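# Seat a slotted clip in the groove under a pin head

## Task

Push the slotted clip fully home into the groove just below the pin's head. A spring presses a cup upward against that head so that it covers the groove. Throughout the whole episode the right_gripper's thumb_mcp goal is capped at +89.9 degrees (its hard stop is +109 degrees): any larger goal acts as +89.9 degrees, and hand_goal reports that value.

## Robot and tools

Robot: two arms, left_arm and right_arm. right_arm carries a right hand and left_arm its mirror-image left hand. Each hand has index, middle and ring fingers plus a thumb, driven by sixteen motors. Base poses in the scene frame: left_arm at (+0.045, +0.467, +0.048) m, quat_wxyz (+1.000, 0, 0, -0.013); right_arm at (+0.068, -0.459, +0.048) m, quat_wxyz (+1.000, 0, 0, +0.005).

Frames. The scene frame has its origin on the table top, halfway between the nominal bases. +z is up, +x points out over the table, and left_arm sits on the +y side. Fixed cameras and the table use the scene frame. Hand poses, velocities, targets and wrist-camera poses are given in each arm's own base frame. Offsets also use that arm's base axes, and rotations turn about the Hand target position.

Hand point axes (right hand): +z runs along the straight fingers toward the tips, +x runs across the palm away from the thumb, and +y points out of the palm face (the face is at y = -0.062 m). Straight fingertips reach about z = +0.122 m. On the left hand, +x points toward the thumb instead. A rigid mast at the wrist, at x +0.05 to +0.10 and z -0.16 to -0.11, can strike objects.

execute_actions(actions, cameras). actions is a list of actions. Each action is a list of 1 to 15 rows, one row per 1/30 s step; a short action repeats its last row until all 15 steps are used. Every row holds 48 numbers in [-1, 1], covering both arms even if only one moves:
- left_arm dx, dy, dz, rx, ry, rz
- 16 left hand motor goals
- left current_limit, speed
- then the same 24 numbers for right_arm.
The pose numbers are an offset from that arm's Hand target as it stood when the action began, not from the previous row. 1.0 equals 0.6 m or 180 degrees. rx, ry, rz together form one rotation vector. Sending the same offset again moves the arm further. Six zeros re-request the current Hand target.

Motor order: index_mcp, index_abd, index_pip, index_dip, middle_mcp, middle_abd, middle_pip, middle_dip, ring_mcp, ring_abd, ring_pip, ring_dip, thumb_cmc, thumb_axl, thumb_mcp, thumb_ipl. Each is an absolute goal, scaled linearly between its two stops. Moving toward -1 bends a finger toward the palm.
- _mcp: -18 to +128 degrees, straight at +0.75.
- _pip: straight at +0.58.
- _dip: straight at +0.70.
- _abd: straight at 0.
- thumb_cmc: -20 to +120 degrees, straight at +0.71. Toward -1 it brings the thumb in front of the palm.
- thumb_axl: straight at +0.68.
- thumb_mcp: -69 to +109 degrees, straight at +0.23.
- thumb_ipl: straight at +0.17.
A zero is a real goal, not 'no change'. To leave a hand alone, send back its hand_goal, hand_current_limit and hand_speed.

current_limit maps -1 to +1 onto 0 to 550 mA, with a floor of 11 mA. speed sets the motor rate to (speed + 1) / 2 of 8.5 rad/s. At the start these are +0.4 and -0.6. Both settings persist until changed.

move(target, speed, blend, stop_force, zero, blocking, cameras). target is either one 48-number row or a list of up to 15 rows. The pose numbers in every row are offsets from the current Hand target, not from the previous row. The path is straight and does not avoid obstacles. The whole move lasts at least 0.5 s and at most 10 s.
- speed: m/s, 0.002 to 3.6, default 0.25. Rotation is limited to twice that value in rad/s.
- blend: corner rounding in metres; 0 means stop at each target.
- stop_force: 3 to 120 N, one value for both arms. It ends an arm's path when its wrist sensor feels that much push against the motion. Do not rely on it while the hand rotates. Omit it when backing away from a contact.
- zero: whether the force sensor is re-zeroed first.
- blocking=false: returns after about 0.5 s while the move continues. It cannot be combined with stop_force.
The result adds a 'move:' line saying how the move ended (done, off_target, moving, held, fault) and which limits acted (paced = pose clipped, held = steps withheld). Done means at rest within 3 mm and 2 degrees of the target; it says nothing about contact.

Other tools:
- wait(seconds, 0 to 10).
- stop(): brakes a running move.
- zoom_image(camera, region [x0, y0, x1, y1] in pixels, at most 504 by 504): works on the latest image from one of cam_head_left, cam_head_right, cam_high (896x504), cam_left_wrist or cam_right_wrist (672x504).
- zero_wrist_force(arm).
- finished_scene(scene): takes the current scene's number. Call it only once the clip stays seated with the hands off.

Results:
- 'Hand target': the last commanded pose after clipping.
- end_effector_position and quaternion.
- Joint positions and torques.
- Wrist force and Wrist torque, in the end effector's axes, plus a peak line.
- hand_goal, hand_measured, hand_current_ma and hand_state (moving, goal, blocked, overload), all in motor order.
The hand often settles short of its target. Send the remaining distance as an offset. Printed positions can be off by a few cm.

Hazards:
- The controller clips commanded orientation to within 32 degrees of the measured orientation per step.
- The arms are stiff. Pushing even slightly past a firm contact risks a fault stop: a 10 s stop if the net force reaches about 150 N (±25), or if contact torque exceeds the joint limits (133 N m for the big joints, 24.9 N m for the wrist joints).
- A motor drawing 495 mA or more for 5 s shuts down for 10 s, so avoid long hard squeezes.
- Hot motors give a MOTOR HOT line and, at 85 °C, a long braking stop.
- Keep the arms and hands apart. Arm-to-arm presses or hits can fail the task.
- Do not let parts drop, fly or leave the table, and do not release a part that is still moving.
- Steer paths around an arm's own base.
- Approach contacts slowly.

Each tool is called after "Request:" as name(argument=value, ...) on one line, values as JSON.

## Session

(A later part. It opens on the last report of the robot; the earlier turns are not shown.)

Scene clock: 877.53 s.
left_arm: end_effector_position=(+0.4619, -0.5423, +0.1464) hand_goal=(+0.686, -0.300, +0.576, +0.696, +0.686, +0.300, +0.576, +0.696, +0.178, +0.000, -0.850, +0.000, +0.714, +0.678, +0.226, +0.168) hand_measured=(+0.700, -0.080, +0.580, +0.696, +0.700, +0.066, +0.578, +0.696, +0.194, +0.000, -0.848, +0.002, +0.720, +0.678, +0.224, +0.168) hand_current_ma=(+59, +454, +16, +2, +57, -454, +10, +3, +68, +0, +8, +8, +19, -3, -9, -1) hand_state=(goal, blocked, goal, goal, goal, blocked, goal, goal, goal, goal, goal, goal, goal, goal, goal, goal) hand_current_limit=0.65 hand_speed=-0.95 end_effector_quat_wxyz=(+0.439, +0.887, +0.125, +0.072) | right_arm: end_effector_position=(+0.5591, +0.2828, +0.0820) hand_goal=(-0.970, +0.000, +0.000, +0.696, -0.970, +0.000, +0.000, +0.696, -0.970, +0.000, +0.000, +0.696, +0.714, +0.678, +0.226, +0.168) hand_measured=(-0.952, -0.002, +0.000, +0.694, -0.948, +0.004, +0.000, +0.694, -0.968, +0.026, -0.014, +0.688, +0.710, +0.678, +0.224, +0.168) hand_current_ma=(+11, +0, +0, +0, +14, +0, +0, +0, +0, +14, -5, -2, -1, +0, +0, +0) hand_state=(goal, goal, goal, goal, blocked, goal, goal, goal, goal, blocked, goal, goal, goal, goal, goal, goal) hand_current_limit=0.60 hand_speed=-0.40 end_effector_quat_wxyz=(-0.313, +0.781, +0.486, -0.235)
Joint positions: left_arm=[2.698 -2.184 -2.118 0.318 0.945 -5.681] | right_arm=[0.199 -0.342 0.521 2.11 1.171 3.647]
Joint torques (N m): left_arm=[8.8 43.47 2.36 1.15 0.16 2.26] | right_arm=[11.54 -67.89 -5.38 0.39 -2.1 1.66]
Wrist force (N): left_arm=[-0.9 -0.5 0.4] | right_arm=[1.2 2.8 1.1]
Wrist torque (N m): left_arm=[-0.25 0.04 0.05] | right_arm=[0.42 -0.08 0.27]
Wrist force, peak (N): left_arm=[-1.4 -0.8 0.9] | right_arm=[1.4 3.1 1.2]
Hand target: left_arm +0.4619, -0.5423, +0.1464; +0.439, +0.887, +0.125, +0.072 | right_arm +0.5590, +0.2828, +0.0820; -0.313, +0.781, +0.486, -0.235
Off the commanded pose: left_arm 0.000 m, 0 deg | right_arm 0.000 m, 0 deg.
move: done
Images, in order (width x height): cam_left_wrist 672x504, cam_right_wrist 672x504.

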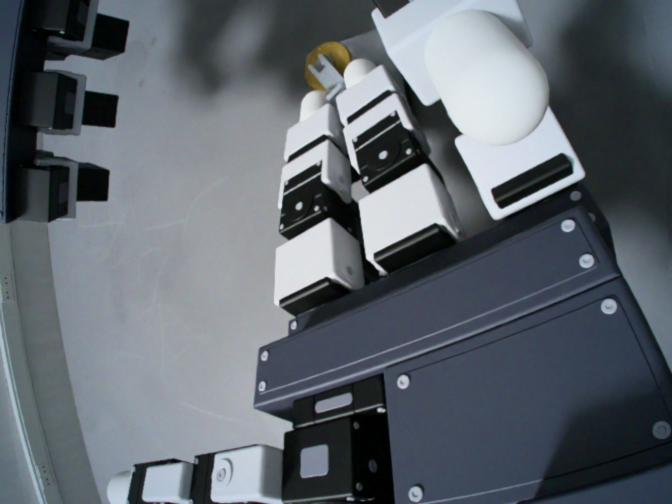

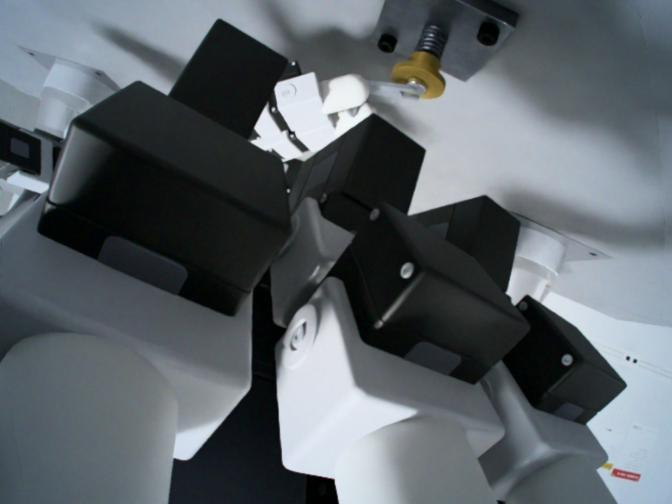

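Request:
move(target=[[0,0,0,0,0,0,0.686,-0.3,0.576,0.696,0.686,0.3,0.576,0.696,0.178,0,-0.85,0.0,0.714,0.678,0.226,0.168,0.65,-0.95,0.0,0.07,0.03,-0.0189,0.0587,0.1457,-0.97,0,0,0.696,-0.97,0,0,0.696,-0.97,0,0,0.696,0.714,0.678,0.226,0.168,0.6,-0.4],[0,0,0,0,0,0,0.686,-0.3,0.576,0.696,0.686,0.3,0.576,0.696,0.178,0,-0.85,0.0,0.714,0.678,0.226,0.168,0.65,-0.95,-0.048,0.07,-0.057,-0.0189,0.0587,0.1457,-0.97,0,0,0.696,-0.97,0,0,0.696,-0.97,0,0,0.696,0.714,0.678,0.226,0.168,0.6,-0.4]], cameras=["cam_right_wrist","cam_left_wrist"], speed=0.12)

Request:
zoom_image(camera="cam_right_wrist", region=[300, 10, 440, 130])

Scene clock: 912.17 s.
left_arm: end_effector_position=(+0.4619, -0.5423, +0.1464) hand_goal=(+0.686, -0.300, +0.576, +0.696, +0.686, +0.300, +0.576, +0.696, +0.178, +0.000, -0.850, +0.000, +0.714, +0.678, +0.226, +0.168) hand_measured=(+0.700, -0.080, +0.580, +0.696, +0.700, +0.066, +0.578, +0.696, +0.194, +0.000, -0.848, +0.002, +0.720, +0.678, +0.224, +0.168) hand_current_ma=(+59, +454, +16, +2, +57, -454, +10, +3, +68, +0, +8, +8, +19, -3, -9, -1) hand_state=(goal, blocked, goal, goal, goal, blocked, goal, goal, goal, goal, goal, goal, goal, goal, goal, goal) hand_current_limit=0.65 hand_speed=-0.95 end_effector_quat_wxyz=(+0.439, +0.887, +0.125, +0.072) | right_arm: end_effector_position=(+0.5587, +0.2898, +0.0848) hand_goal=(-0.970, +0.000, +0.000, +0.696, -0.970, +0.000, +0.000, +0.696, -0.970, +0.000, +0.000, +0.696, +0.714, +0.678, +0.226, +0.168) hand_measured=(-0.952, -0.002, +0.000, +0.694, -0.950, +0.002, +0.000, +0.694, -0.968, +0.026, -0.014, +0.688, +0.710, +0.678, +0.224, +0.168) hand_current_ma=(+10, +0, +0, +0, +13, +0, +0, +0, +0, +14, -5, -2, -1, +0, +0, +0) hand_state=(goal, goal, goal, goal, blocked, goal, goal, goal, goal, blocked, goal, goal, goal, goal, goal, goal) hand_current_limit=0.60 hand_speed=-0.40 end_effector_quat_wxyz=(-0.308, +0.760, +0.510, -0.260)
Joint positions: left_arm=[2.698 -2.184 -2.118 0.318 0.945 -5.681] | right_arm=[0.222 -0.289 0.422 2.202 1.209 3.606]
Joint torques (N m): left_arm=[8.92 43.89 3 1.38 0.05 2.13] | right_arm=[-11.32 -71.94 -5.53 0.25 -2.16 1.61]
Wrist force (N): left_arm=[-0.8 -0.5 1.0] | right_arm=[1.8 2.5 0.9]
Wrist torque (N m): left_arm=[-0.30 0.03 0.07] | right_arm=[0.40 -0.15 0.33]
Wrist force, peak (N): left_arm=[-1.1 -1.0 0.7] | right_arm=[2.8 2.9 1.9]
Hand target: left_arm +0.4619, -0.5423, +0.1464; +0.439, +0.887, +0.125, +0.072 | right_arm +0.5587, +0.2898, +0.0848; -0.308, +0.760, +0.509, -0.260 (not the last commanded pose)
Off the commanded pose: left_arm 0.000 m, 0 deg | right_arm 0.058 m, 24 deg.
move: held (right_arm; a check stopped the path); path passed 0 of 2 targets; limits=held
pose unreachable (right arm): on one or more control steps of this call, first in action 0 (counted from 0), this arm could not follow its commanded pose, so it was not sent that pose on those steps. It may still have moved: this result reports where it is.
cause: moving toward the commanded pose would bring two parts of the arm too close to each other (joints 4 (wrist 1) to 6 (wrist 3) lie between them).
Images, in order (width x height): cam_left_wrist 672x504, cam_right_wrist 672x504.

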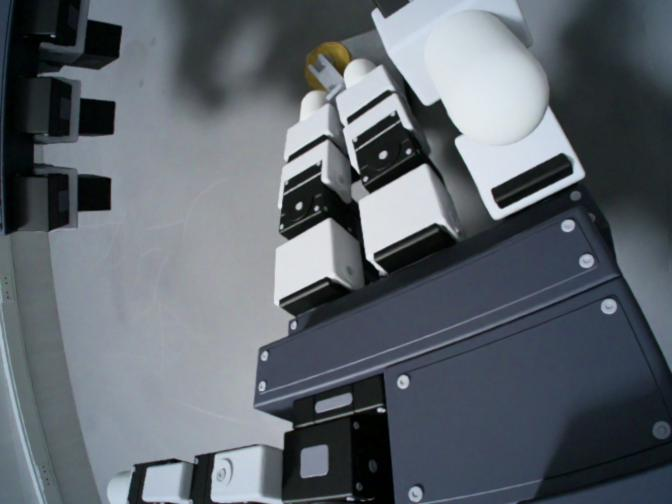

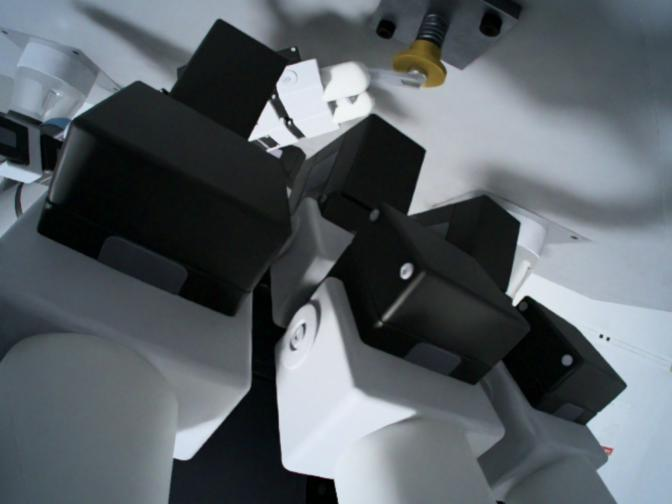

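Scaled by 3.600 from the camera's 672x504 image, which has a finer 960x720 frame.

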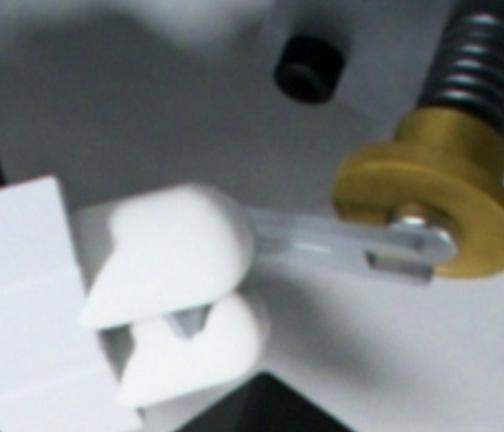

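Request:
move(target=[0.0129,-0.01945,0,0,0,0,0.686,-0.3,0.576,0.696,0.686,0.3,0.576,0.696,0.178,0,-0.85,0.0,0.714,0.678,0.226,0.168,0.65,-0.95,0,0,0,0,0,0,-0.97,0,0,0.696,-0.97,0,0,0.696,-0.97,0,0,0.696,0.714,0.678,0.226,0.168,0.6,-0.4], cameras=["cam_right_wrist","cam_left_wrist"], speed=0.03, stop_force=4)

Request:
zoom_image(camera="cam_right_wrist", region=[330, 20, 450, 120])

Request:
zoom_image(camera="cam_left_wrist", region=[290, 35, 350, 105])

Scene clock: 935.43 s.
left_arm: end_effector_position=(+0.4696, -0.5540, +0.1464) hand_goal=(+0.686, -0.300, +0.576, +0.696, +0.686, +0.300, +0.576, +0.696, +0.178, +0.000, -0.850, +0.000, +0.714, +0.678, +0.226, +0.168) hand_measured=(+0.700, -0.080, +0.580, +0.696, +0.700, +0.066, +0.578, +0.696, +0.194, +0.000, -0.848, +0.002, +0.720, +0.678, +0.224, +0.168) hand_current_ma=(+59, +454, +16, +2, +57, -454, +10, +3, +68, +0, +8, +8, +19, -3, -9, -1) hand_state=(goal, blocked, goal, goal, goal, blocked, goal, goal, goal, goal, goal, goal, goal, goal, goal, goal) hand_current_limit=0.65 hand_speed=-0.95 end_effector_quat_wxyz=(+0.439, +0.887, +0.125, +0.072) | right_arm: end_effector_position=(+0.5587, +0.2898, +0.0848) hand_goal=(-0.970, +0.000, +0.000, +0.696, -0.970, +0.000, +0.000, +0.696, -0.970, +0.000, +0.000, +0.696, +0.714, +0.678, +0.226, +0.168) hand_measured=(-0.952, -0.002, +0.000, +0.694, -0.950, +0.002, +0.000, +0.694, -0.968, +0.026, -0.014, +0.688, +0.710, +0.678, +0.224, +0.168) hand_current_ma=(+10, +0, +0, +0, +13, +0, +0, +0, +0, +14, -5, -2, -1, +0, +0, +0) hand_state=(goal, goal, goal, goal, blocked, goal, goal, goal, goal, blocked, goal, goal, goal, goal, goal, goal) hand_current_limit=0.60 hand_speed=-0.40 end_effector_quat_wxyz=(-0.308, +0.760, +0.509, -0.260)
Joint positions: left_arm=[2.683 -2.201 -2.076 0.302 0.955 -5.695] | right_arm=[0.222 -0.289 0.422 2.201 1.209 3.606]
Joint torques (N m): left_arm=[-7.9 33.37 25.64 1.27 1.13 -2.68] | right_arm=[-10.86 -70.29 -5.26 0.33 -2.05 1.31]
Wrist force (N): left_arm=[-1.1 -0.3 0.8] | right_arm=[1.4 2.9 1.0]
Wrist torque (N m): left_arm=[-0.26 0.06 0.03] | right_arm=[0.44 -0.10 0.31]
Wrist force, peak (N): left_arm=[-1.4 -0.5 0.7] | right_arm=[2.0 3.0 1.2]
Hand target: left_arm +0.4696, -0.5540, +0.1464; +0.439, +0.887, +0.125, +0.072 | right_arm +0.5587, +0.2898, +0.0848; -0.308, +0.760, +0.509, -0.260
Off the commanded pose: left_arm 0.000 m, 0 deg | right_arm 0.000 m, 0 deg.
move: done
Images, in order (width x height): cam_left_wrist 672x504, cam_right_wrist 672x504.

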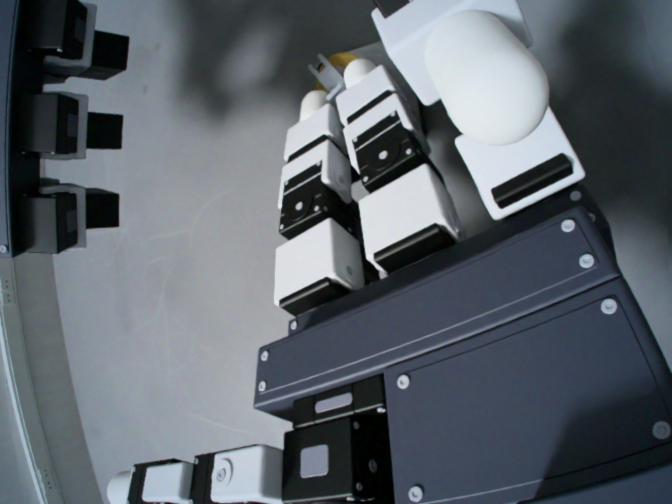

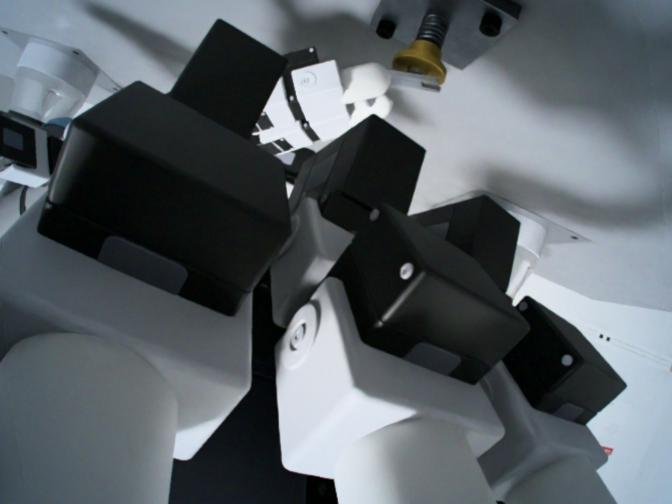

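Scaled by 4.200 from the camera's 672x504 image, which has a finer 960x720 frame.

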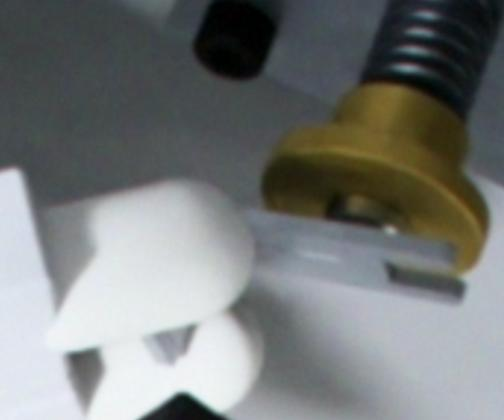

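Scaled by 7.200 from the camera's 672x504 image, which has a finer 960x720 frame.

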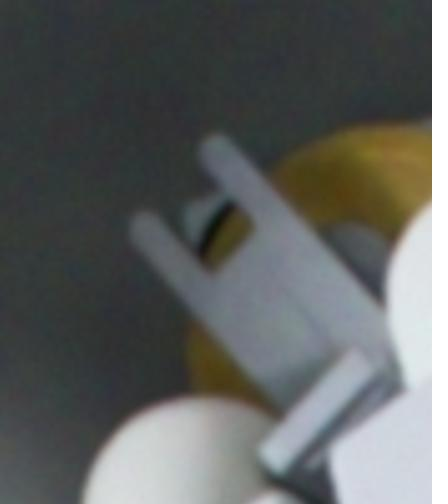

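Request:
move(target=[0,0,-0.00917,0,0,0,0.686,-0.3,0.576,0.696,0.686,0.3,0.576,0.696,0.178,0,-0.85,0.0,0.714,0.678,0.226,0.168,0.65,-0.95,0,0,0,0,0,0,-0.97,0,0,0.696,-0.97,0,0,0.696,-0.97,0,0,0.696,0.714,0.678,0.226,0.168,0.6,-0.4], cameras=["cam_right_wrist","cam_left_wrist"], speed=0.005, stop_force=3)

Request:
zoom_image(camera="cam_right_wrist", region=[330, 20, 450, 120])

Request:
zoom_image(camera="cam_left_wrist", region=[290, 35, 350, 105])

Scene clock: 945.97 s.
left_arm: end_effector_position=(+0.4696, -0.5540, +0.1409) hand_goal=(+0.686, -0.300, +0.576, +0.696, +0.686, +0.300, +0.576, +0.696, +0.178, +0.000, -0.850, +0.000, +0.714, +0.678, +0.226, +0.168) hand_measured=(+0.696, -0.080, +0.578, +0.696, +0.694, +0.066, +0.578, +0.696, +0.194, +0.000, -0.848, +0.002, +0.720, +0.678, +0.224, +0.168) hand_current_ma=(+40, +454, +7, +2, +30, -454, +4, +3, +68, +0, +8, +8, +19, -3, -9, -1) hand_state=(goal, blocked, goal, goal, goal, blocked, goal, goal, goal, goal, goal, goal, goal, goal, goal, goal) hand_current_limit=0.65 hand_speed=-0.95 end_effector_quat_wxyz=(+0.439, +0.887, +0.125, +0.072) | right_arm: end_effector_position=(+0.5587, +0.2898, +0.0848) hand_goal=(-0.970, +0.000, +0.000, +0.696, -0.970, +0.000, +0.000, +0.696, -0.970, +0.000, +0.000, +0.696, +0.714, +0.678, +0.226, +0.168) hand_measured=(-0.952, -0.002, +0.000, +0.694, -0.950, +0.002, +0.000, +0.694, -0.968, +0.026, -0.014, +0.688, +0.710, +0.678, +0.224, +0.168) hand_current_ma=(+10, +0, +0, +0, +13, +0, +0, +0, +0, +14, -5, -2, -1, +0, +0, +0) hand_state=(goal, goal, goal, goal, blocked, goal, goal, goal, goal, blocked, goal, goal, goal, goal, goal, goal) hand_current_limit=0.60 hand_speed=-0.40 end_effector_quat_wxyz=(-0.308, +0.760, +0.509, -0.260)
Joint positions: left_arm=[2.683 -2.215 -2.076 0.315 0.955 -5.695] | right_arm=[0.222 -0.289 0.422 2.201 1.209 3.606]
Joint torques (N m): left_arm=[-6.96 32.54 26.29 4.27 0.99 -1.54] | right_arm=[-10.84 -70.44 -5.78 0.34 -1.93 -0.16]
Wrist force (N): left_arm=[-0.9 -0.2 -0.2] | right_arm=[1.5 2.9 0.8]
Wrist torque (N m): left_arm=[-0.28 0.04 0.05] | right_arm=[0.45 -0.10 0.32]
Wrist force, peak (N): left_arm=[-1.0 -0.8 1.1] | right_arm=[1.7 3.3 1.0]
Hand target: left_arm +0.4696, -0.5540, +0.1409; +0.439, +0.887, +0.125, +0.072 | right_arm +0.5587, +0.2898, +0.0848; -0.308, +0.760, +0.509, -0.260
Off the commanded pose: left_arm 0.000 m, 0 deg | right_arm 0.000 m, 0 deg.
move: done
Images, in order (width x height): cam_left_wrist 672x504, cam_right_wrist 672x504.

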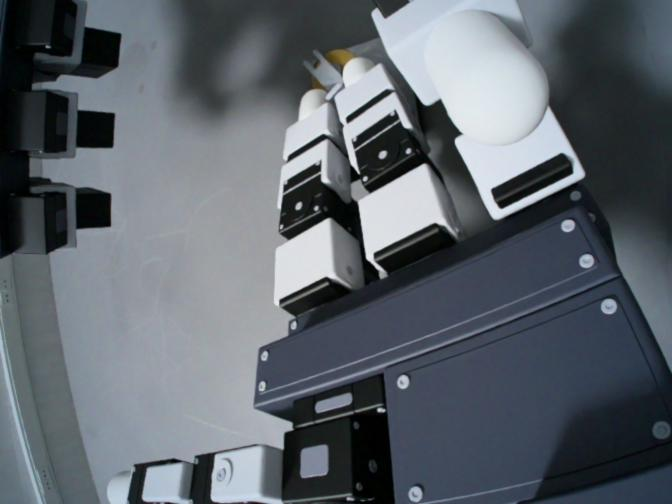

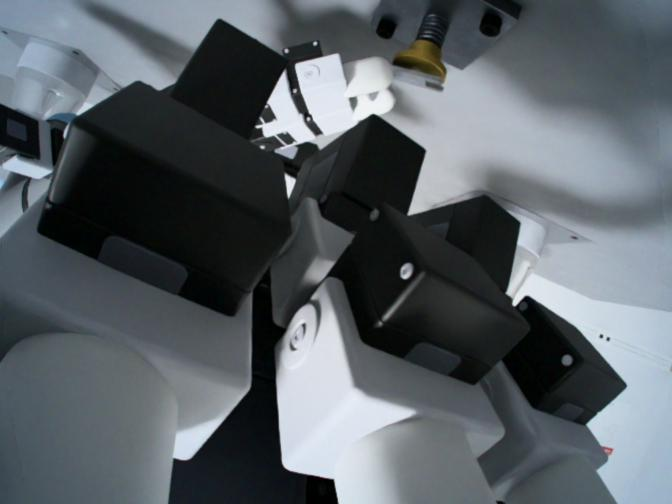

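Scaled by 4.200 from the camera's 672x504 image, which has a finer 960x720 frame.

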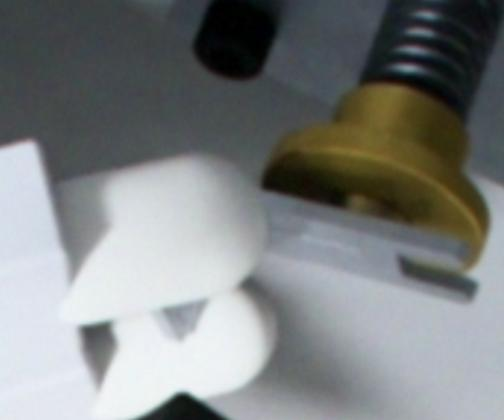

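Scaled by 7.200 from the camera's 672x504 image, which has a finer 960x720 frame.

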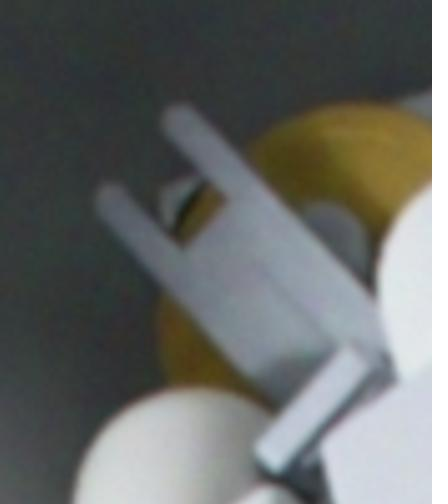

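Request:
zoom_image(camera="cam_right_wrist", region=[330, 20, 450, 120])

Request:
execute_actions(actions=[])

Request:
zoom_image(camera="cam_high", region=[390, 265, 440, 315])

Request:
zoom_image(camera="cam_head_right", region=[430, 320, 560, 420])

Scaled by 4.200 from the camera's 672x504 image, which has a finer 960x720 frame.

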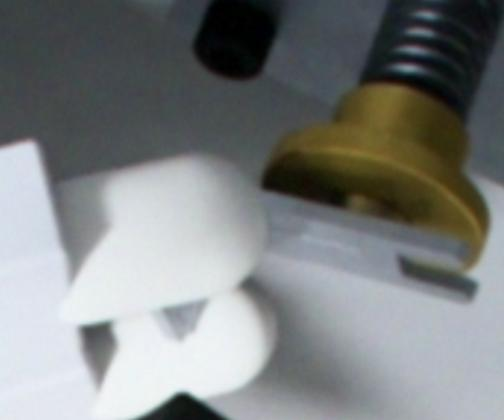

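Scene clock: 971.63 s.
left_arm: end_effector_position=(+0.4696, -0.5540, +0.1409) hand_goal=(+0.686, -0.300, +0.576, +0.696, +0.686, +0.300, +0.576, +0.696, +0.178, +0.000, -0.850, +0.000, +0.714, +0.678, +0.226, +0.168) hand_measured=(+0.696, -0.080, +0.578, +0.696, +0.694, +0.066, +0.578, +0.696, +0.194, +0.000, -0.848, +0.002, +0.720, +0.678, +0.224, +0.168) hand_current_ma=(+40, +454, +7, +2, +30, -454, +4, +3, +68, +0, +8, +8, +19, -3, -9, -1) hand_state=(goal, blocked, goal, goal, goal, blocked, goal, goal, goal, goal, goal, goal, goal, goal, goal, goal) hand_current_limit=0.65 hand_speed=-0.95 end_effector_quat_wxyz=(+0.439, +0.887, +0.125, +0.072) | right_arm: end_effector_position=(+0.5587, +0.2898, +0.0848) hand_goal=(-0.970, +0.000, +0.000, +0.696, -0.970, +0.000, +0.000, +0.696, -0.970, +0.000, +0.000, +0.696, +0.714, +0.678, +0.226, +0.168) hand_measured=(-0.952, -0.002, +0.000, +0.694, -0.950, +0.002, +0.000, +0.694, -0.968, +0.026, -0.014, +0.688, +0.710, +0.678, +0.224, +0.168) hand_current_ma=(+10, +0, +0, +0, +13, +0, +0, +0, +0, +14, -5, -2, -1, +0, +0, +0) hand_state=(goal, goal, goal, goal, blocked, goal, goal, goal, goal, blocked, goal, goal, goal, goal, goal, goal) hand_current_limit=0.60 hand_speed=-0.40 end_effector_quat_wxyz=(-0.308, +0.760, +0.509, -0.260)
Joint positions: left_arm=[2.683 -2.215 -2.076 0.315 0.955 -5.695] | right_arm=[0.222 -0.289 0.422 2.201 1.209 3.606]
Joint velocities: within noise
Joint torques (N m): left_arm=[-6.61 32.85 25.44 4.15 0.91 -1.44] | right_arm=[-11.44 -70.33 -6.09 0.22 -1.95 -0.53]
Wrist force (N): left_arm=[-1.0 0.2 -0.1] | right_arm=[1.6 3.1 1.1]
Wrist torque (N m): left_arm=[-0.24 0.06 0.04] | right_arm=[0.46 -0.12 0.33]
Wrist force, peak (N): left_arm=[-1.1 -0.2 -0.5] | right_arm=[1.7 3.1 0.9]
Hand target: left_arm +0.4696, -0.5540, +0.1409; +0.439, +0.887, +0.125, +0.072 | right_arm +0.5587, +0.2898, +0.0848; -0.308, +0.760, +0.509, -0.260
Off the commanded pose: left_arm 0.000 m, 0 deg | right_arm 0.000 m, 0 deg.

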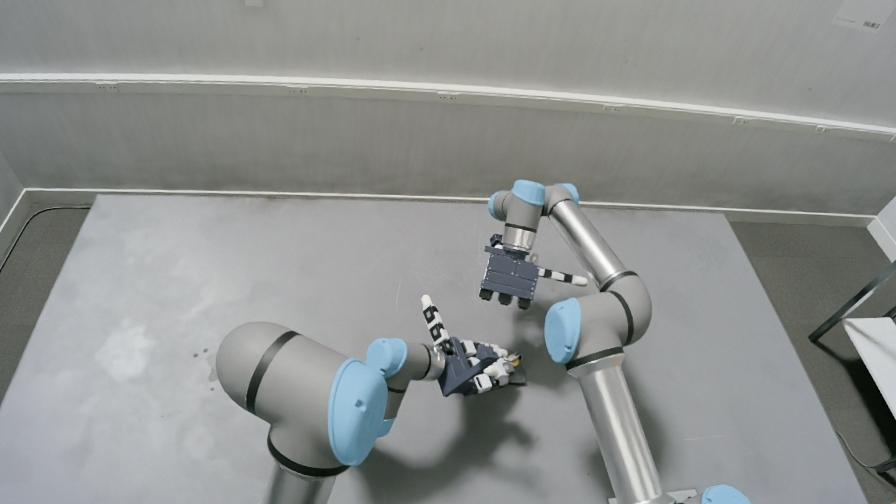

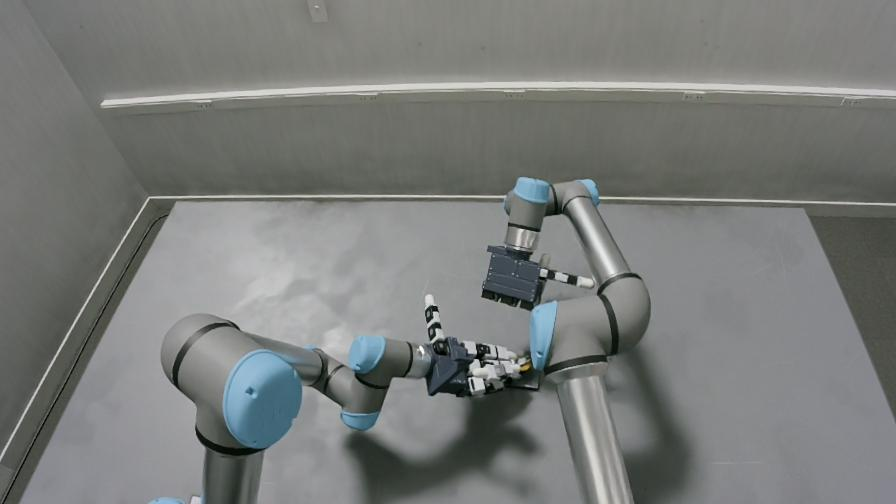

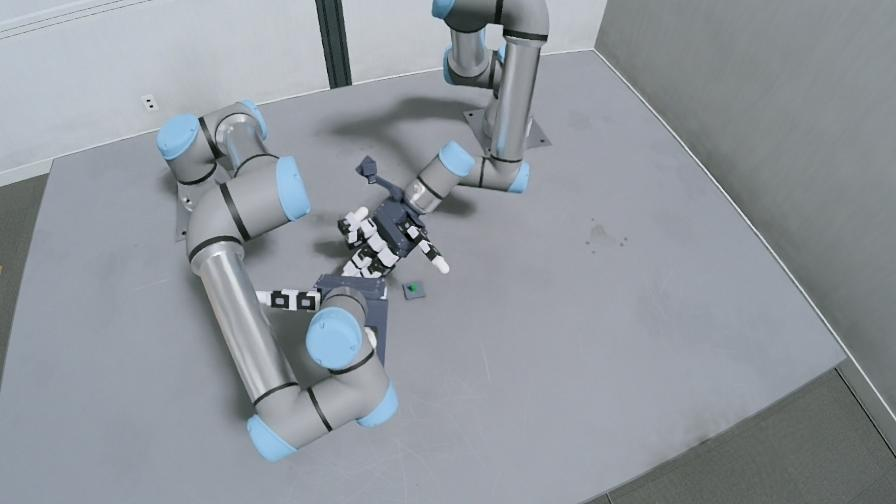

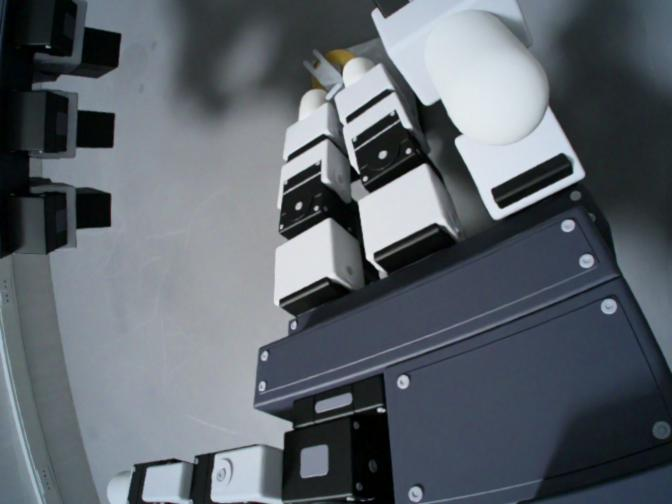

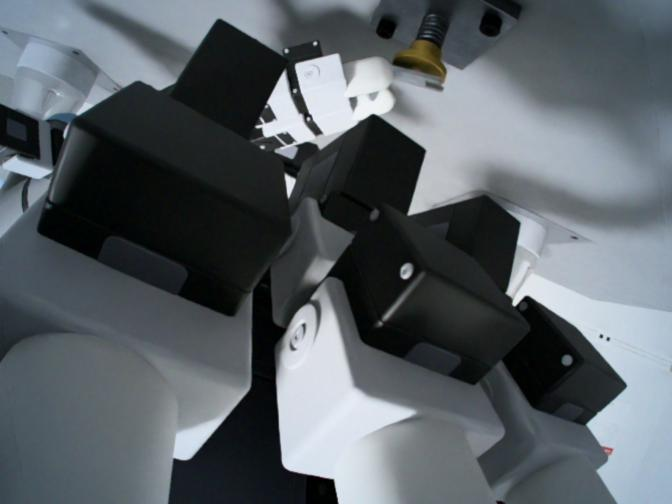

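Scaled by 10.080.

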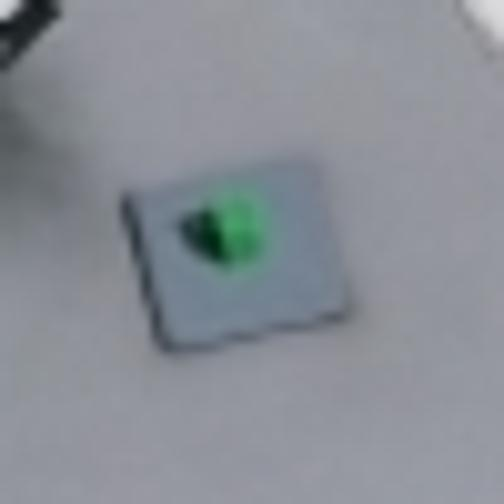

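Scaled by 3.877.

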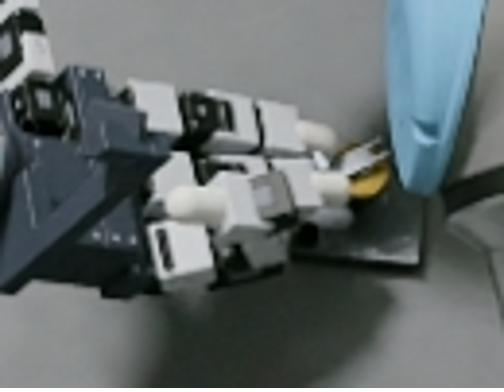

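Request:
move(target=[[0,0,0.0035,0,0,0,0.686,-0.3,0.576,0.696,0.686,0.3,0.576,0.696,0.178,0,-0.85,0.0,0.714,0.678,0.226,0.168,0.65,-0.95,0,0,0,0,0,0,-0.97,0,0,0.696,-0.97,0,0,0.696,-0.97,0,0,0.696,0.714,0.678,0.226,0.168,0.6,-0.4],[-0.0268,0.0499,0.0035,0,0,0,0.686,-0.3,0.576,0.696,0.686,0.3,0.576,0.696,0.178,0,-0.85,0.0,0.714,0.678,0.226,0.168,0.65,-0.95,-0.116,0.01,0.0737,0.0381,-0.1906,0,-0.97,0,0,0.696,-0.97,0,0,0.696,-0.97,0,0,0.696,0.714,0.678,0.226,0.168,0.6,-0.4],[-0.0268,0.0499,-0.0098,0,0,0,0.686,-0.3,0.576,0.696,0.686,0.3,0.576,0.696,0.178,0,-0.85,0.0,0.714,0.678,0.226,0.168,0.65,-0.95,-0.116,0.01,0.0737,0.0381,-0.1906,0,-0.97,0,0,0.696,-0.97,0,0,0.696,-0.97,0,0,0.696,0.714,0.678,0.226,0.168,0.6,-0.4]], cameras=["cam_right_wrist","cam_left_wrist"], speed=[0.01,0.08,0.03])

Request:
zoom_image(camera="cam_right_wrist", region=[300, 10, 460, 130])

Request:
zoom_image(camera="cam_left_wrist", region=[270, 0, 370, 100])

Scene clock: 1032.80 s.
left_arm: end_effector_position=(+0.4535, -0.5240, +0.1351) hand_goal=(+0.686, -0.300, +0.576, +0.696, +0.686, +0.300, +0.576, +0.696, +0.178, +0.000, -0.850, +0.000, +0.714, +0.678, +0.226, +0.168) hand_measured=(+0.696, -0.080, +0.578, +0.696, +0.694, +0.066, +0.578, +0.696, +0.194, +0.000, -0.848, +0.002, +0.720, +0.678, +0.224, +0.168) hand_current_ma=(+40, +454, +7, +2, +30, -454, +4, +3, +67, +0, +8, +8, +19, -3, -9, -1) hand_state=(goal, blocked, goal, goal, goal, blocked, goal, goal, goal, goal, goal, goal, goal, goal, goal, goal) hand_current_limit=0.65 hand_speed=-0.95 end_effector_quat_wxyz=(+0.439, +0.887, +0.125, +0.072) | right_arm: end_effector_position=(+0.4891, +0.2958, +0.1290) hand_goal=(-0.970, +0.000, +0.000, +0.696, -0.970, +0.000, +0.000, +0.696, -0.970, +0.000, +0.000, +0.696, +0.714, +0.678, +0.226, +0.168) hand_measured=(-0.952, -0.002, +0.000, +0.694, -0.950, +0.002, +0.000, +0.694, -0.968, +0.026, -0.014, +0.688, +0.710, +0.678, +0.224, +0.168) hand_current_ma=(+10, +0, +0, +0, +13, +0, +0, +0, +0, +14, -5, -2, -1, +0, +0, +0) hand_state=(goal, goal, goal, goal, blocked, goal, goal, goal, goal, blocked, goal, goal, goal, goal, goal, goal) hand_current_limit=0.60 hand_speed=-0.40 end_effector_quat_wxyz=(-0.188, +0.784, +0.592, +0.006)
Joint positions: left_arm=[2.726 -2.189 -2.172 0.363 0.927 -5.655] | right_arm=[0.269 -0.93 1.307 1.328 1.215 3.664]
Joint torques (N m): left_arm=[8.62 30.41 24.31 4.43 -2.57 0.24] | right_arm=[11.4 -54.51 -4.32 0.1 1.37 1.54]
Wrist force (N): left_arm=[-0.8 -0.3 0.4] | right_arm=[0.5 1.3 1.9]
Wrist torque (N m): left_arm=[-0.24 0.01 -0.01] | right_arm=[0.23 -0.05 0.17]
Wrist force, peak (N): left_arm=[-1.2 -0.9 0.8] | right_arm=[1.6 3.2 1.2]
Hand target: left_arm +0.4535, -0.5240, +0.1350; +0.439, +0.887, +0.125, +0.072 | right_arm +0.4891, +0.2958, +0.1290; -0.188, +0.784, +0.592, +0.006
Off the commanded pose: left_arm 0.000 m, 0 deg | right_arm 0.000 m, 0 deg.
move: done
Images, in order (width x height): cam_left_wrist 672x504, cam_right_wrist 672x504.

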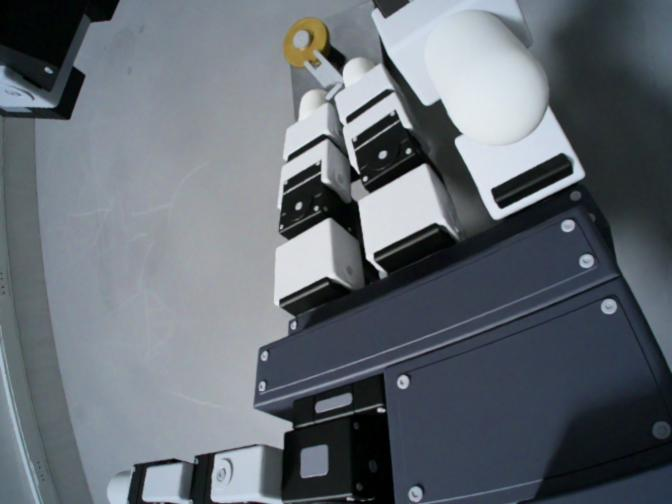

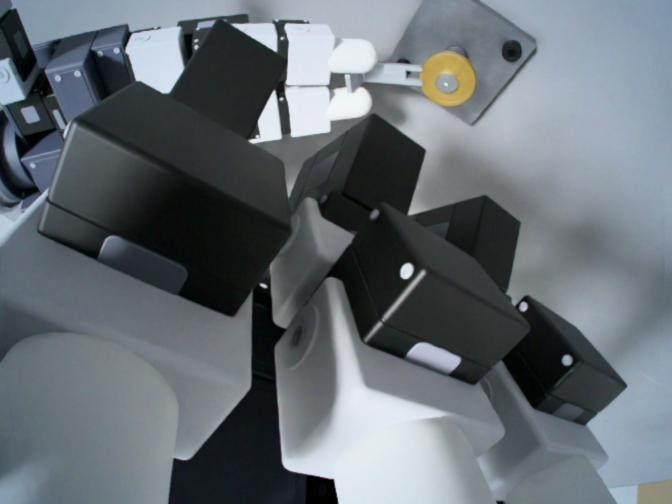

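Scaled by 3.150 from the camera's 672x504 image, which has a finer 960x720 frame.

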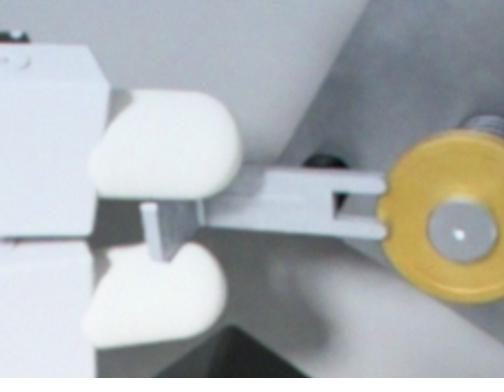

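Scaled by 5.040 from the camera's 672x504 image, which has a finer 960x720 frame.

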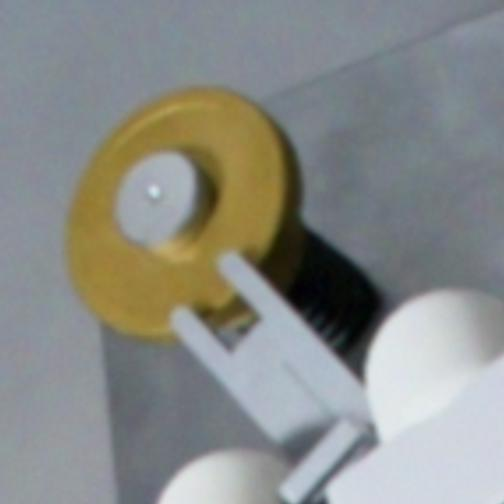

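Request:
zoom_image(camera="cam_right_wrist", region=[400, 40, 480, 110])

Request:
zoom_image(camera="cam_left_wrist", region=[280, 10, 340, 70])

Scaled by 6.300 from the camera's 672x504 image, which has a finer 960x720 frame.

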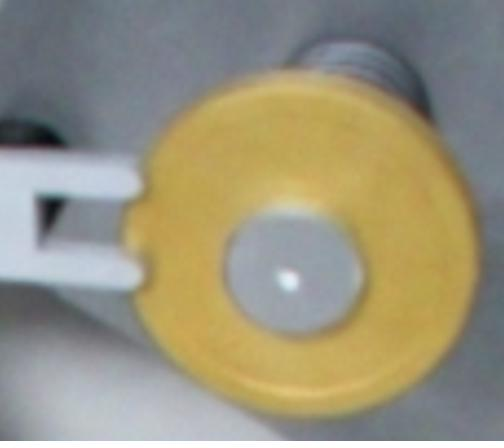

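Scaled by 8.400 from the camera's 672x504 image, which has a finer 960x720 frame.

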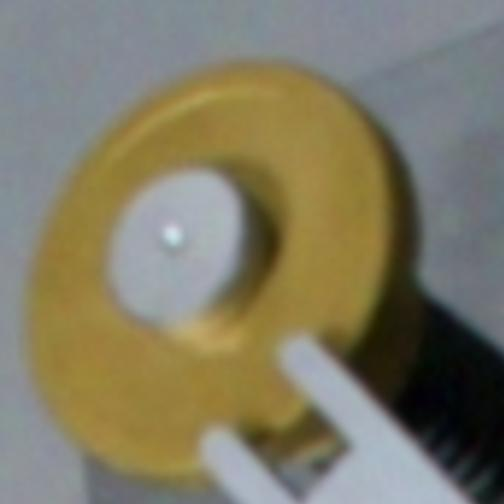

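Request:
move(target=[[0,0,0,0,0,0,0.686,-0.3,0.576,0.696,0.686,0.3,0.576,0.696,0.178,0,-0.85,0.0,0.714,0.678,0.226,0.168,0.65,-0.95,0.08,0.006,-0.04,-0.0544,0.2722,0,-0.97,0,0,0.696,-0.97,0,0,0.696,-0.97,0,0,0.696,0.714,0.678,0.226,0.168,0.6,-0.4],[0,0,0,0,0,0,0.686,-0.3,0.576,0.696,0.686,0.3,0.576,0.696,0.178,0,-0.85,0.0,0.714,0.678,0.226,0.168,0.65,-0.95,0.0448,0.006,-0.145,-0.0544,0.2722,0,-0.97,0,0,0.696,-0.97,0,0,0.696,-0.97,0,0,0.696,0.714,0.678,0.226,0.168,0.6,-0.4]], cameras=["cam_right_wrist","cam_head_right"], speed=[0.15,0.08])

Request:
zoom_image(camera="cam_right_wrist", region=[300, 10, 460, 130])

Scene clock: 1076.53 s.
left_arm: end_effector_position=(+0.4535, -0.5240, +0.1350) hand_goal=(+0.686, -0.300, +0.576, +0.696, +0.686, +0.300, +0.576, +0.696, +0.178, +0.000, -0.850, +0.000, +0.714, +0.678, +0.226, +0.168) hand_measured=(+0.696, -0.080, +0.578, +0.696, +0.694, +0.066, +0.578, +0.696, +0.194, +0.000, -0.848, +0.002, +0.720, +0.678, +0.224, +0.168) hand_current_ma=(+40, +454, +7, +2, +30, -454, +4, +3, +67, +0, +8, +8, +19, -3, -9, -1) hand_state=(goal, blocked, goal, goal, goal, blocked, goal, goal, goal, goal, goal, goal, goal, goal, goal, goal) hand_current_limit=0.65 hand_speed=-0.95 end_effector_quat_wxyz=(+0.439, +0.887, +0.125, +0.072) | right_arm: end_effector_position=(+0.5265, +0.2985, +0.1099) hand_goal=(-0.970, +0.000, +0.000, +0.696, -0.970, +0.000, +0.000, +0.696, -0.970, +0.000, +0.000, +0.696, +0.714, +0.678, +0.226, +0.168) hand_measured=(-0.954, -0.002, +0.000, +0.694, -0.950, +0.002, +0.000, +0.694, -0.968, +0.026, -0.012, +0.688, +0.708, +0.678, +0.224, +0.168) hand_current_ma=(+9, +0, +0, +0, +12, +0, +0, +0, +0, +14, -5, -2, -1, +0, +0, +0) hand_state=(goal, goal, goal, goal, goal, goal, goal, goal, goal, blocked, goal, goal, goal, goal, goal, goal) hand_current_limit=0.60 hand_speed=-0.40 end_effector_quat_wxyz=(-0.321, +0.753, +0.497, -0.289)
Joint positions: left_arm=[2.726 -2.189 -2.172 0.363 0.927 -5.655] | right_arm=[0.242 -0.379 0.575 2.203 1.191 3.62]
Joint torques (N m): left_arm=[-5.59 30.97 24.25 4.22 -2.03 -2.79] | right_arm=[11.16 -69.35 -5.68 0.01 1.55 1.77]
Wrist force (N): left_arm=[-1.1 -0.3 -0.1] | right_arm=[1.8 2.8 0.9]
Wrist torque (N m): left_arm=[-0.20 0.04 -0.04] | right_arm=[0.42 -0.14 0.44]
Wrist force, peak (N): left_arm=[-1.5 -0.4 0.3] | right_arm=[2.6 5.6 1.3]
Hand target: left_arm +0.4535, -0.5240, +0.1350; +0.439, +0.887, +0.125, +0.072 | right_arm +0.5265, +0.2985, +0.1099; -0.321, +0.753, +0.497, -0.289 (not the last commanded pose)
Off the commanded pose: left_arm 0.000 m, 0 deg | right_arm 0.069 m, 11 deg.
move: held (right_arm; a check stopped the path); path passed 0 of 2 targets; limits=held
pose unreachable (right arm): on one or more control steps of this call, first in action 0 (counted from 0), this arm could not follow its commanded pose, so it was not sent that pose on those steps. It may still have moved: this result reports where it is.
cause: moving toward the commanded pose would bring two parts of the arm too close to each other (joints 4 (wrist 1) to 6 (wrist 3) lie between them).
Images, in order (width x height): cam_head_right 896x504, cam_right_wrist 672x504.

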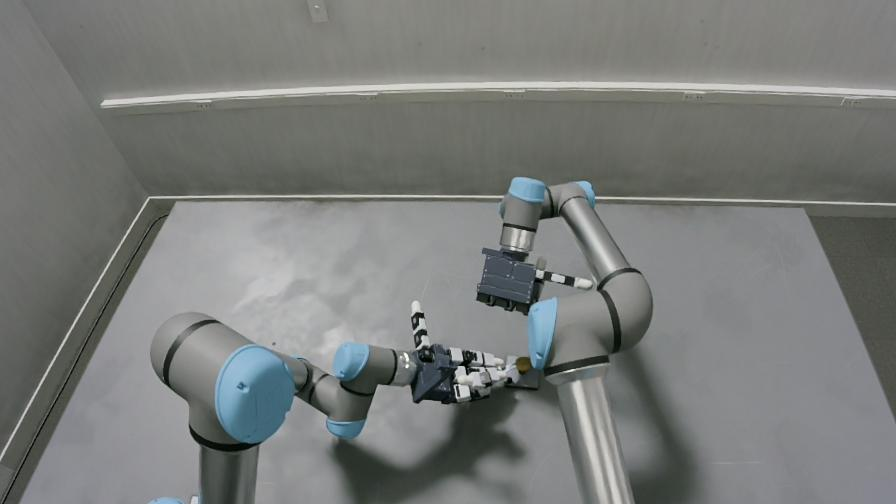

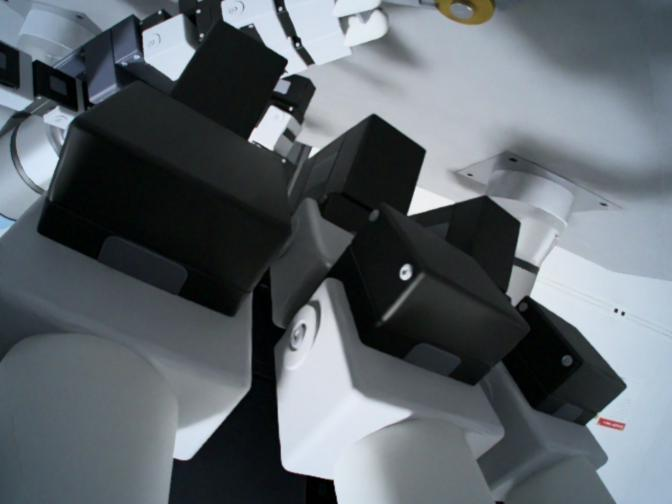

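Scaled by 3.150 from the camera's 672x504 image, which has a finer 960x720 frame.

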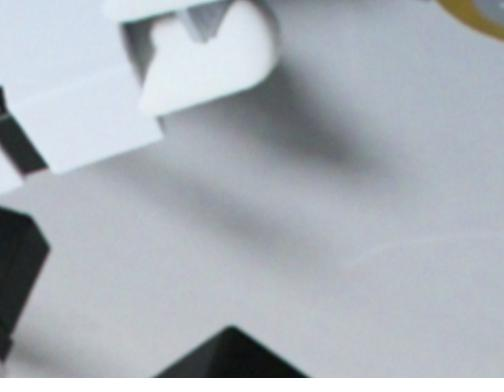

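Request:
move(target=[0,0,0,0,0,0,0.686,-0.3,0.576,0.696,0.686,0.3,0.576,0.696,0.178,0,-0.85,0.0,0.714,0.678,0.226,0.168,0.65,-0.95,-0.02,0.0,-0.093,0,0,0,-0.97,0,0,0.696,-0.97,0,0,0.696,-0.97,0,0,0.696,0.714,0.678,0.226,0.168,0.6,-0.4], cameras=["cam_right_wrist"], speed=0.08)

Request:
zoom_image(camera="cam_right_wrist", region=[330, 20, 490, 140])

Scene clock: 1088.03 s.
left_arm: end_effector_position=(+0.4535, -0.5240, +0.1350) hand_goal=(+0.686, -0.300, +0.576, +0.696, +0.686, +0.300, +0.576, +0.696, +0.178, +0.000, -0.850, +0.000, +0.714, +0.678, +0.226, +0.168) hand_measured=(+0.696, -0.080, +0.578, +0.696, +0.694, +0.066, +0.578, +0.696, +0.194, +0.000, -0.848, +0.002, +0.720, +0.678, +0.224, +0.168) hand_current_ma=(+40, +454, +7, +2, +30, -454, +4, +3, +67, +0, +8, +8, +19, -3, -9, -1) hand_state=(goal, blocked, goal, goal, goal, blocked, goal, goal, goal, goal, goal, goal, goal, goal, goal, goal) hand_current_limit=0.65 hand_speed=-0.95 end_effector_quat_wxyz=(+0.439, +0.887, +0.125, +0.072) | right_arm: end_effector_position=(+0.5145, +0.2985, +0.0542) hand_goal=(-0.970, +0.000, +0.000, +0.696, -0.970, +0.000, +0.000, +0.696, -0.970, +0.000, +0.000, +0.696, +0.714, +0.678, +0.226, +0.168) hand_measured=(-0.954, -0.002, +0.000, +0.694, -0.950, +0.002, +0.000, +0.694, -0.968, +0.026, -0.012, +0.688, +0.708, +0.678, +0.224, +0.168) hand_current_ma=(+9, +0, +0, +0, +12, +0, +0, +0, +0, +14, -5, -2, -1, +0, +0, +0) hand_state=(goal, goal, goal, goal, goal, goal, goal, goal, goal, blocked, goal, goal, goal, goal, goal, goal) hand_current_limit=0.60 hand_speed=-0.40 end_effector_quat_wxyz=(-0.321, +0.753, +0.497, -0.289)
Joint positions: left_arm=[2.726 -2.189 -2.172 0.363 0.927 -5.655] | right_arm=[0.246 -0.364 0.691 2.071 1.188 3.623]
Joint torques (N m): left_arm=[-6.52 30.49 23.98 4.29 -1.8 -2.73] | right_arm=[11.41 -49.02 -2.86 0.22 -1.96 1.69]
Wrist force (N): left_arm=[-1.2 -0.5 0.2] | right_arm=[1.6 2.9 0.9]
Wrist torque (N m): left_arm=[-0.25 0.07 -0.04] | right_arm=[0.43 -0.12 0.32]
Wrist force, peak (N): left_arm=[-1.2 -0.5 0.7] | right_arm=[1.7 3.3 1.1]
Hand target: left_arm +0.4535, -0.5240, +0.1350; +0.439, +0.887, +0.125, +0.072 | right_arm +0.5145, +0.2985, +0.0541; -0.321, +0.753, +0.497, -0.289
Off the commanded pose: left_arm 0.000 m, 0 deg | right_arm 0.000 m, 0 deg.
move: done
Images, in order (width x height): cam_right_wrist 672x504.

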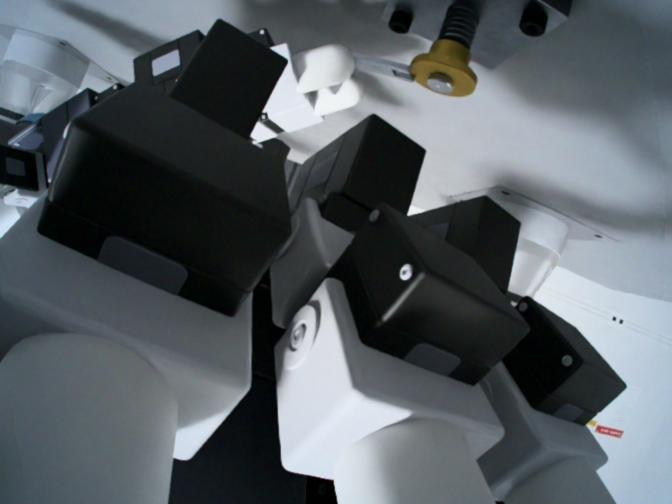

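Scaled by 3.150 from the camera's 672x504 image, which has a finer 960x720 frame.

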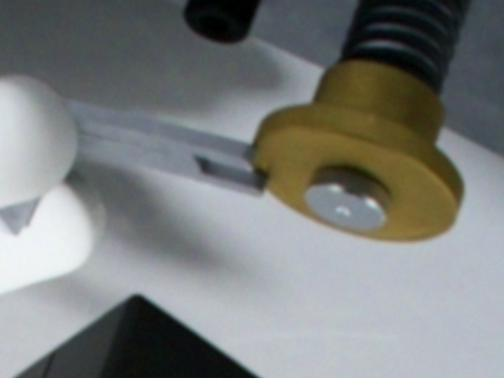

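Request:
zoom_image(camera="cam_right_wrist", region=[350, 40, 430, 100])

Request:
zoom_image(camera="cam_right_wrist", region=[400, 40, 480, 100])

Scaled by 6.300 from the camera's 672x504 image, which has a finer 960x720 frame.

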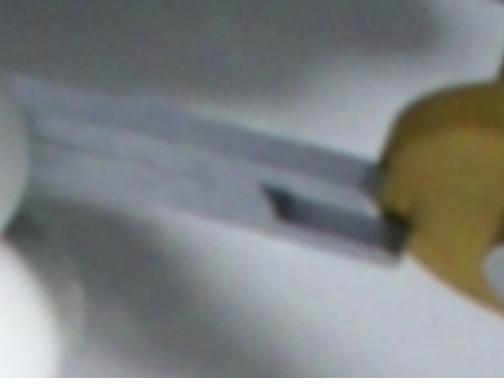

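Scaled by 6.300 from the camera's 672x504 image, which has a finer 960x720 frame.

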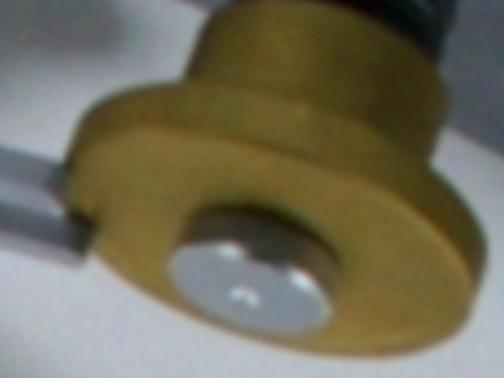

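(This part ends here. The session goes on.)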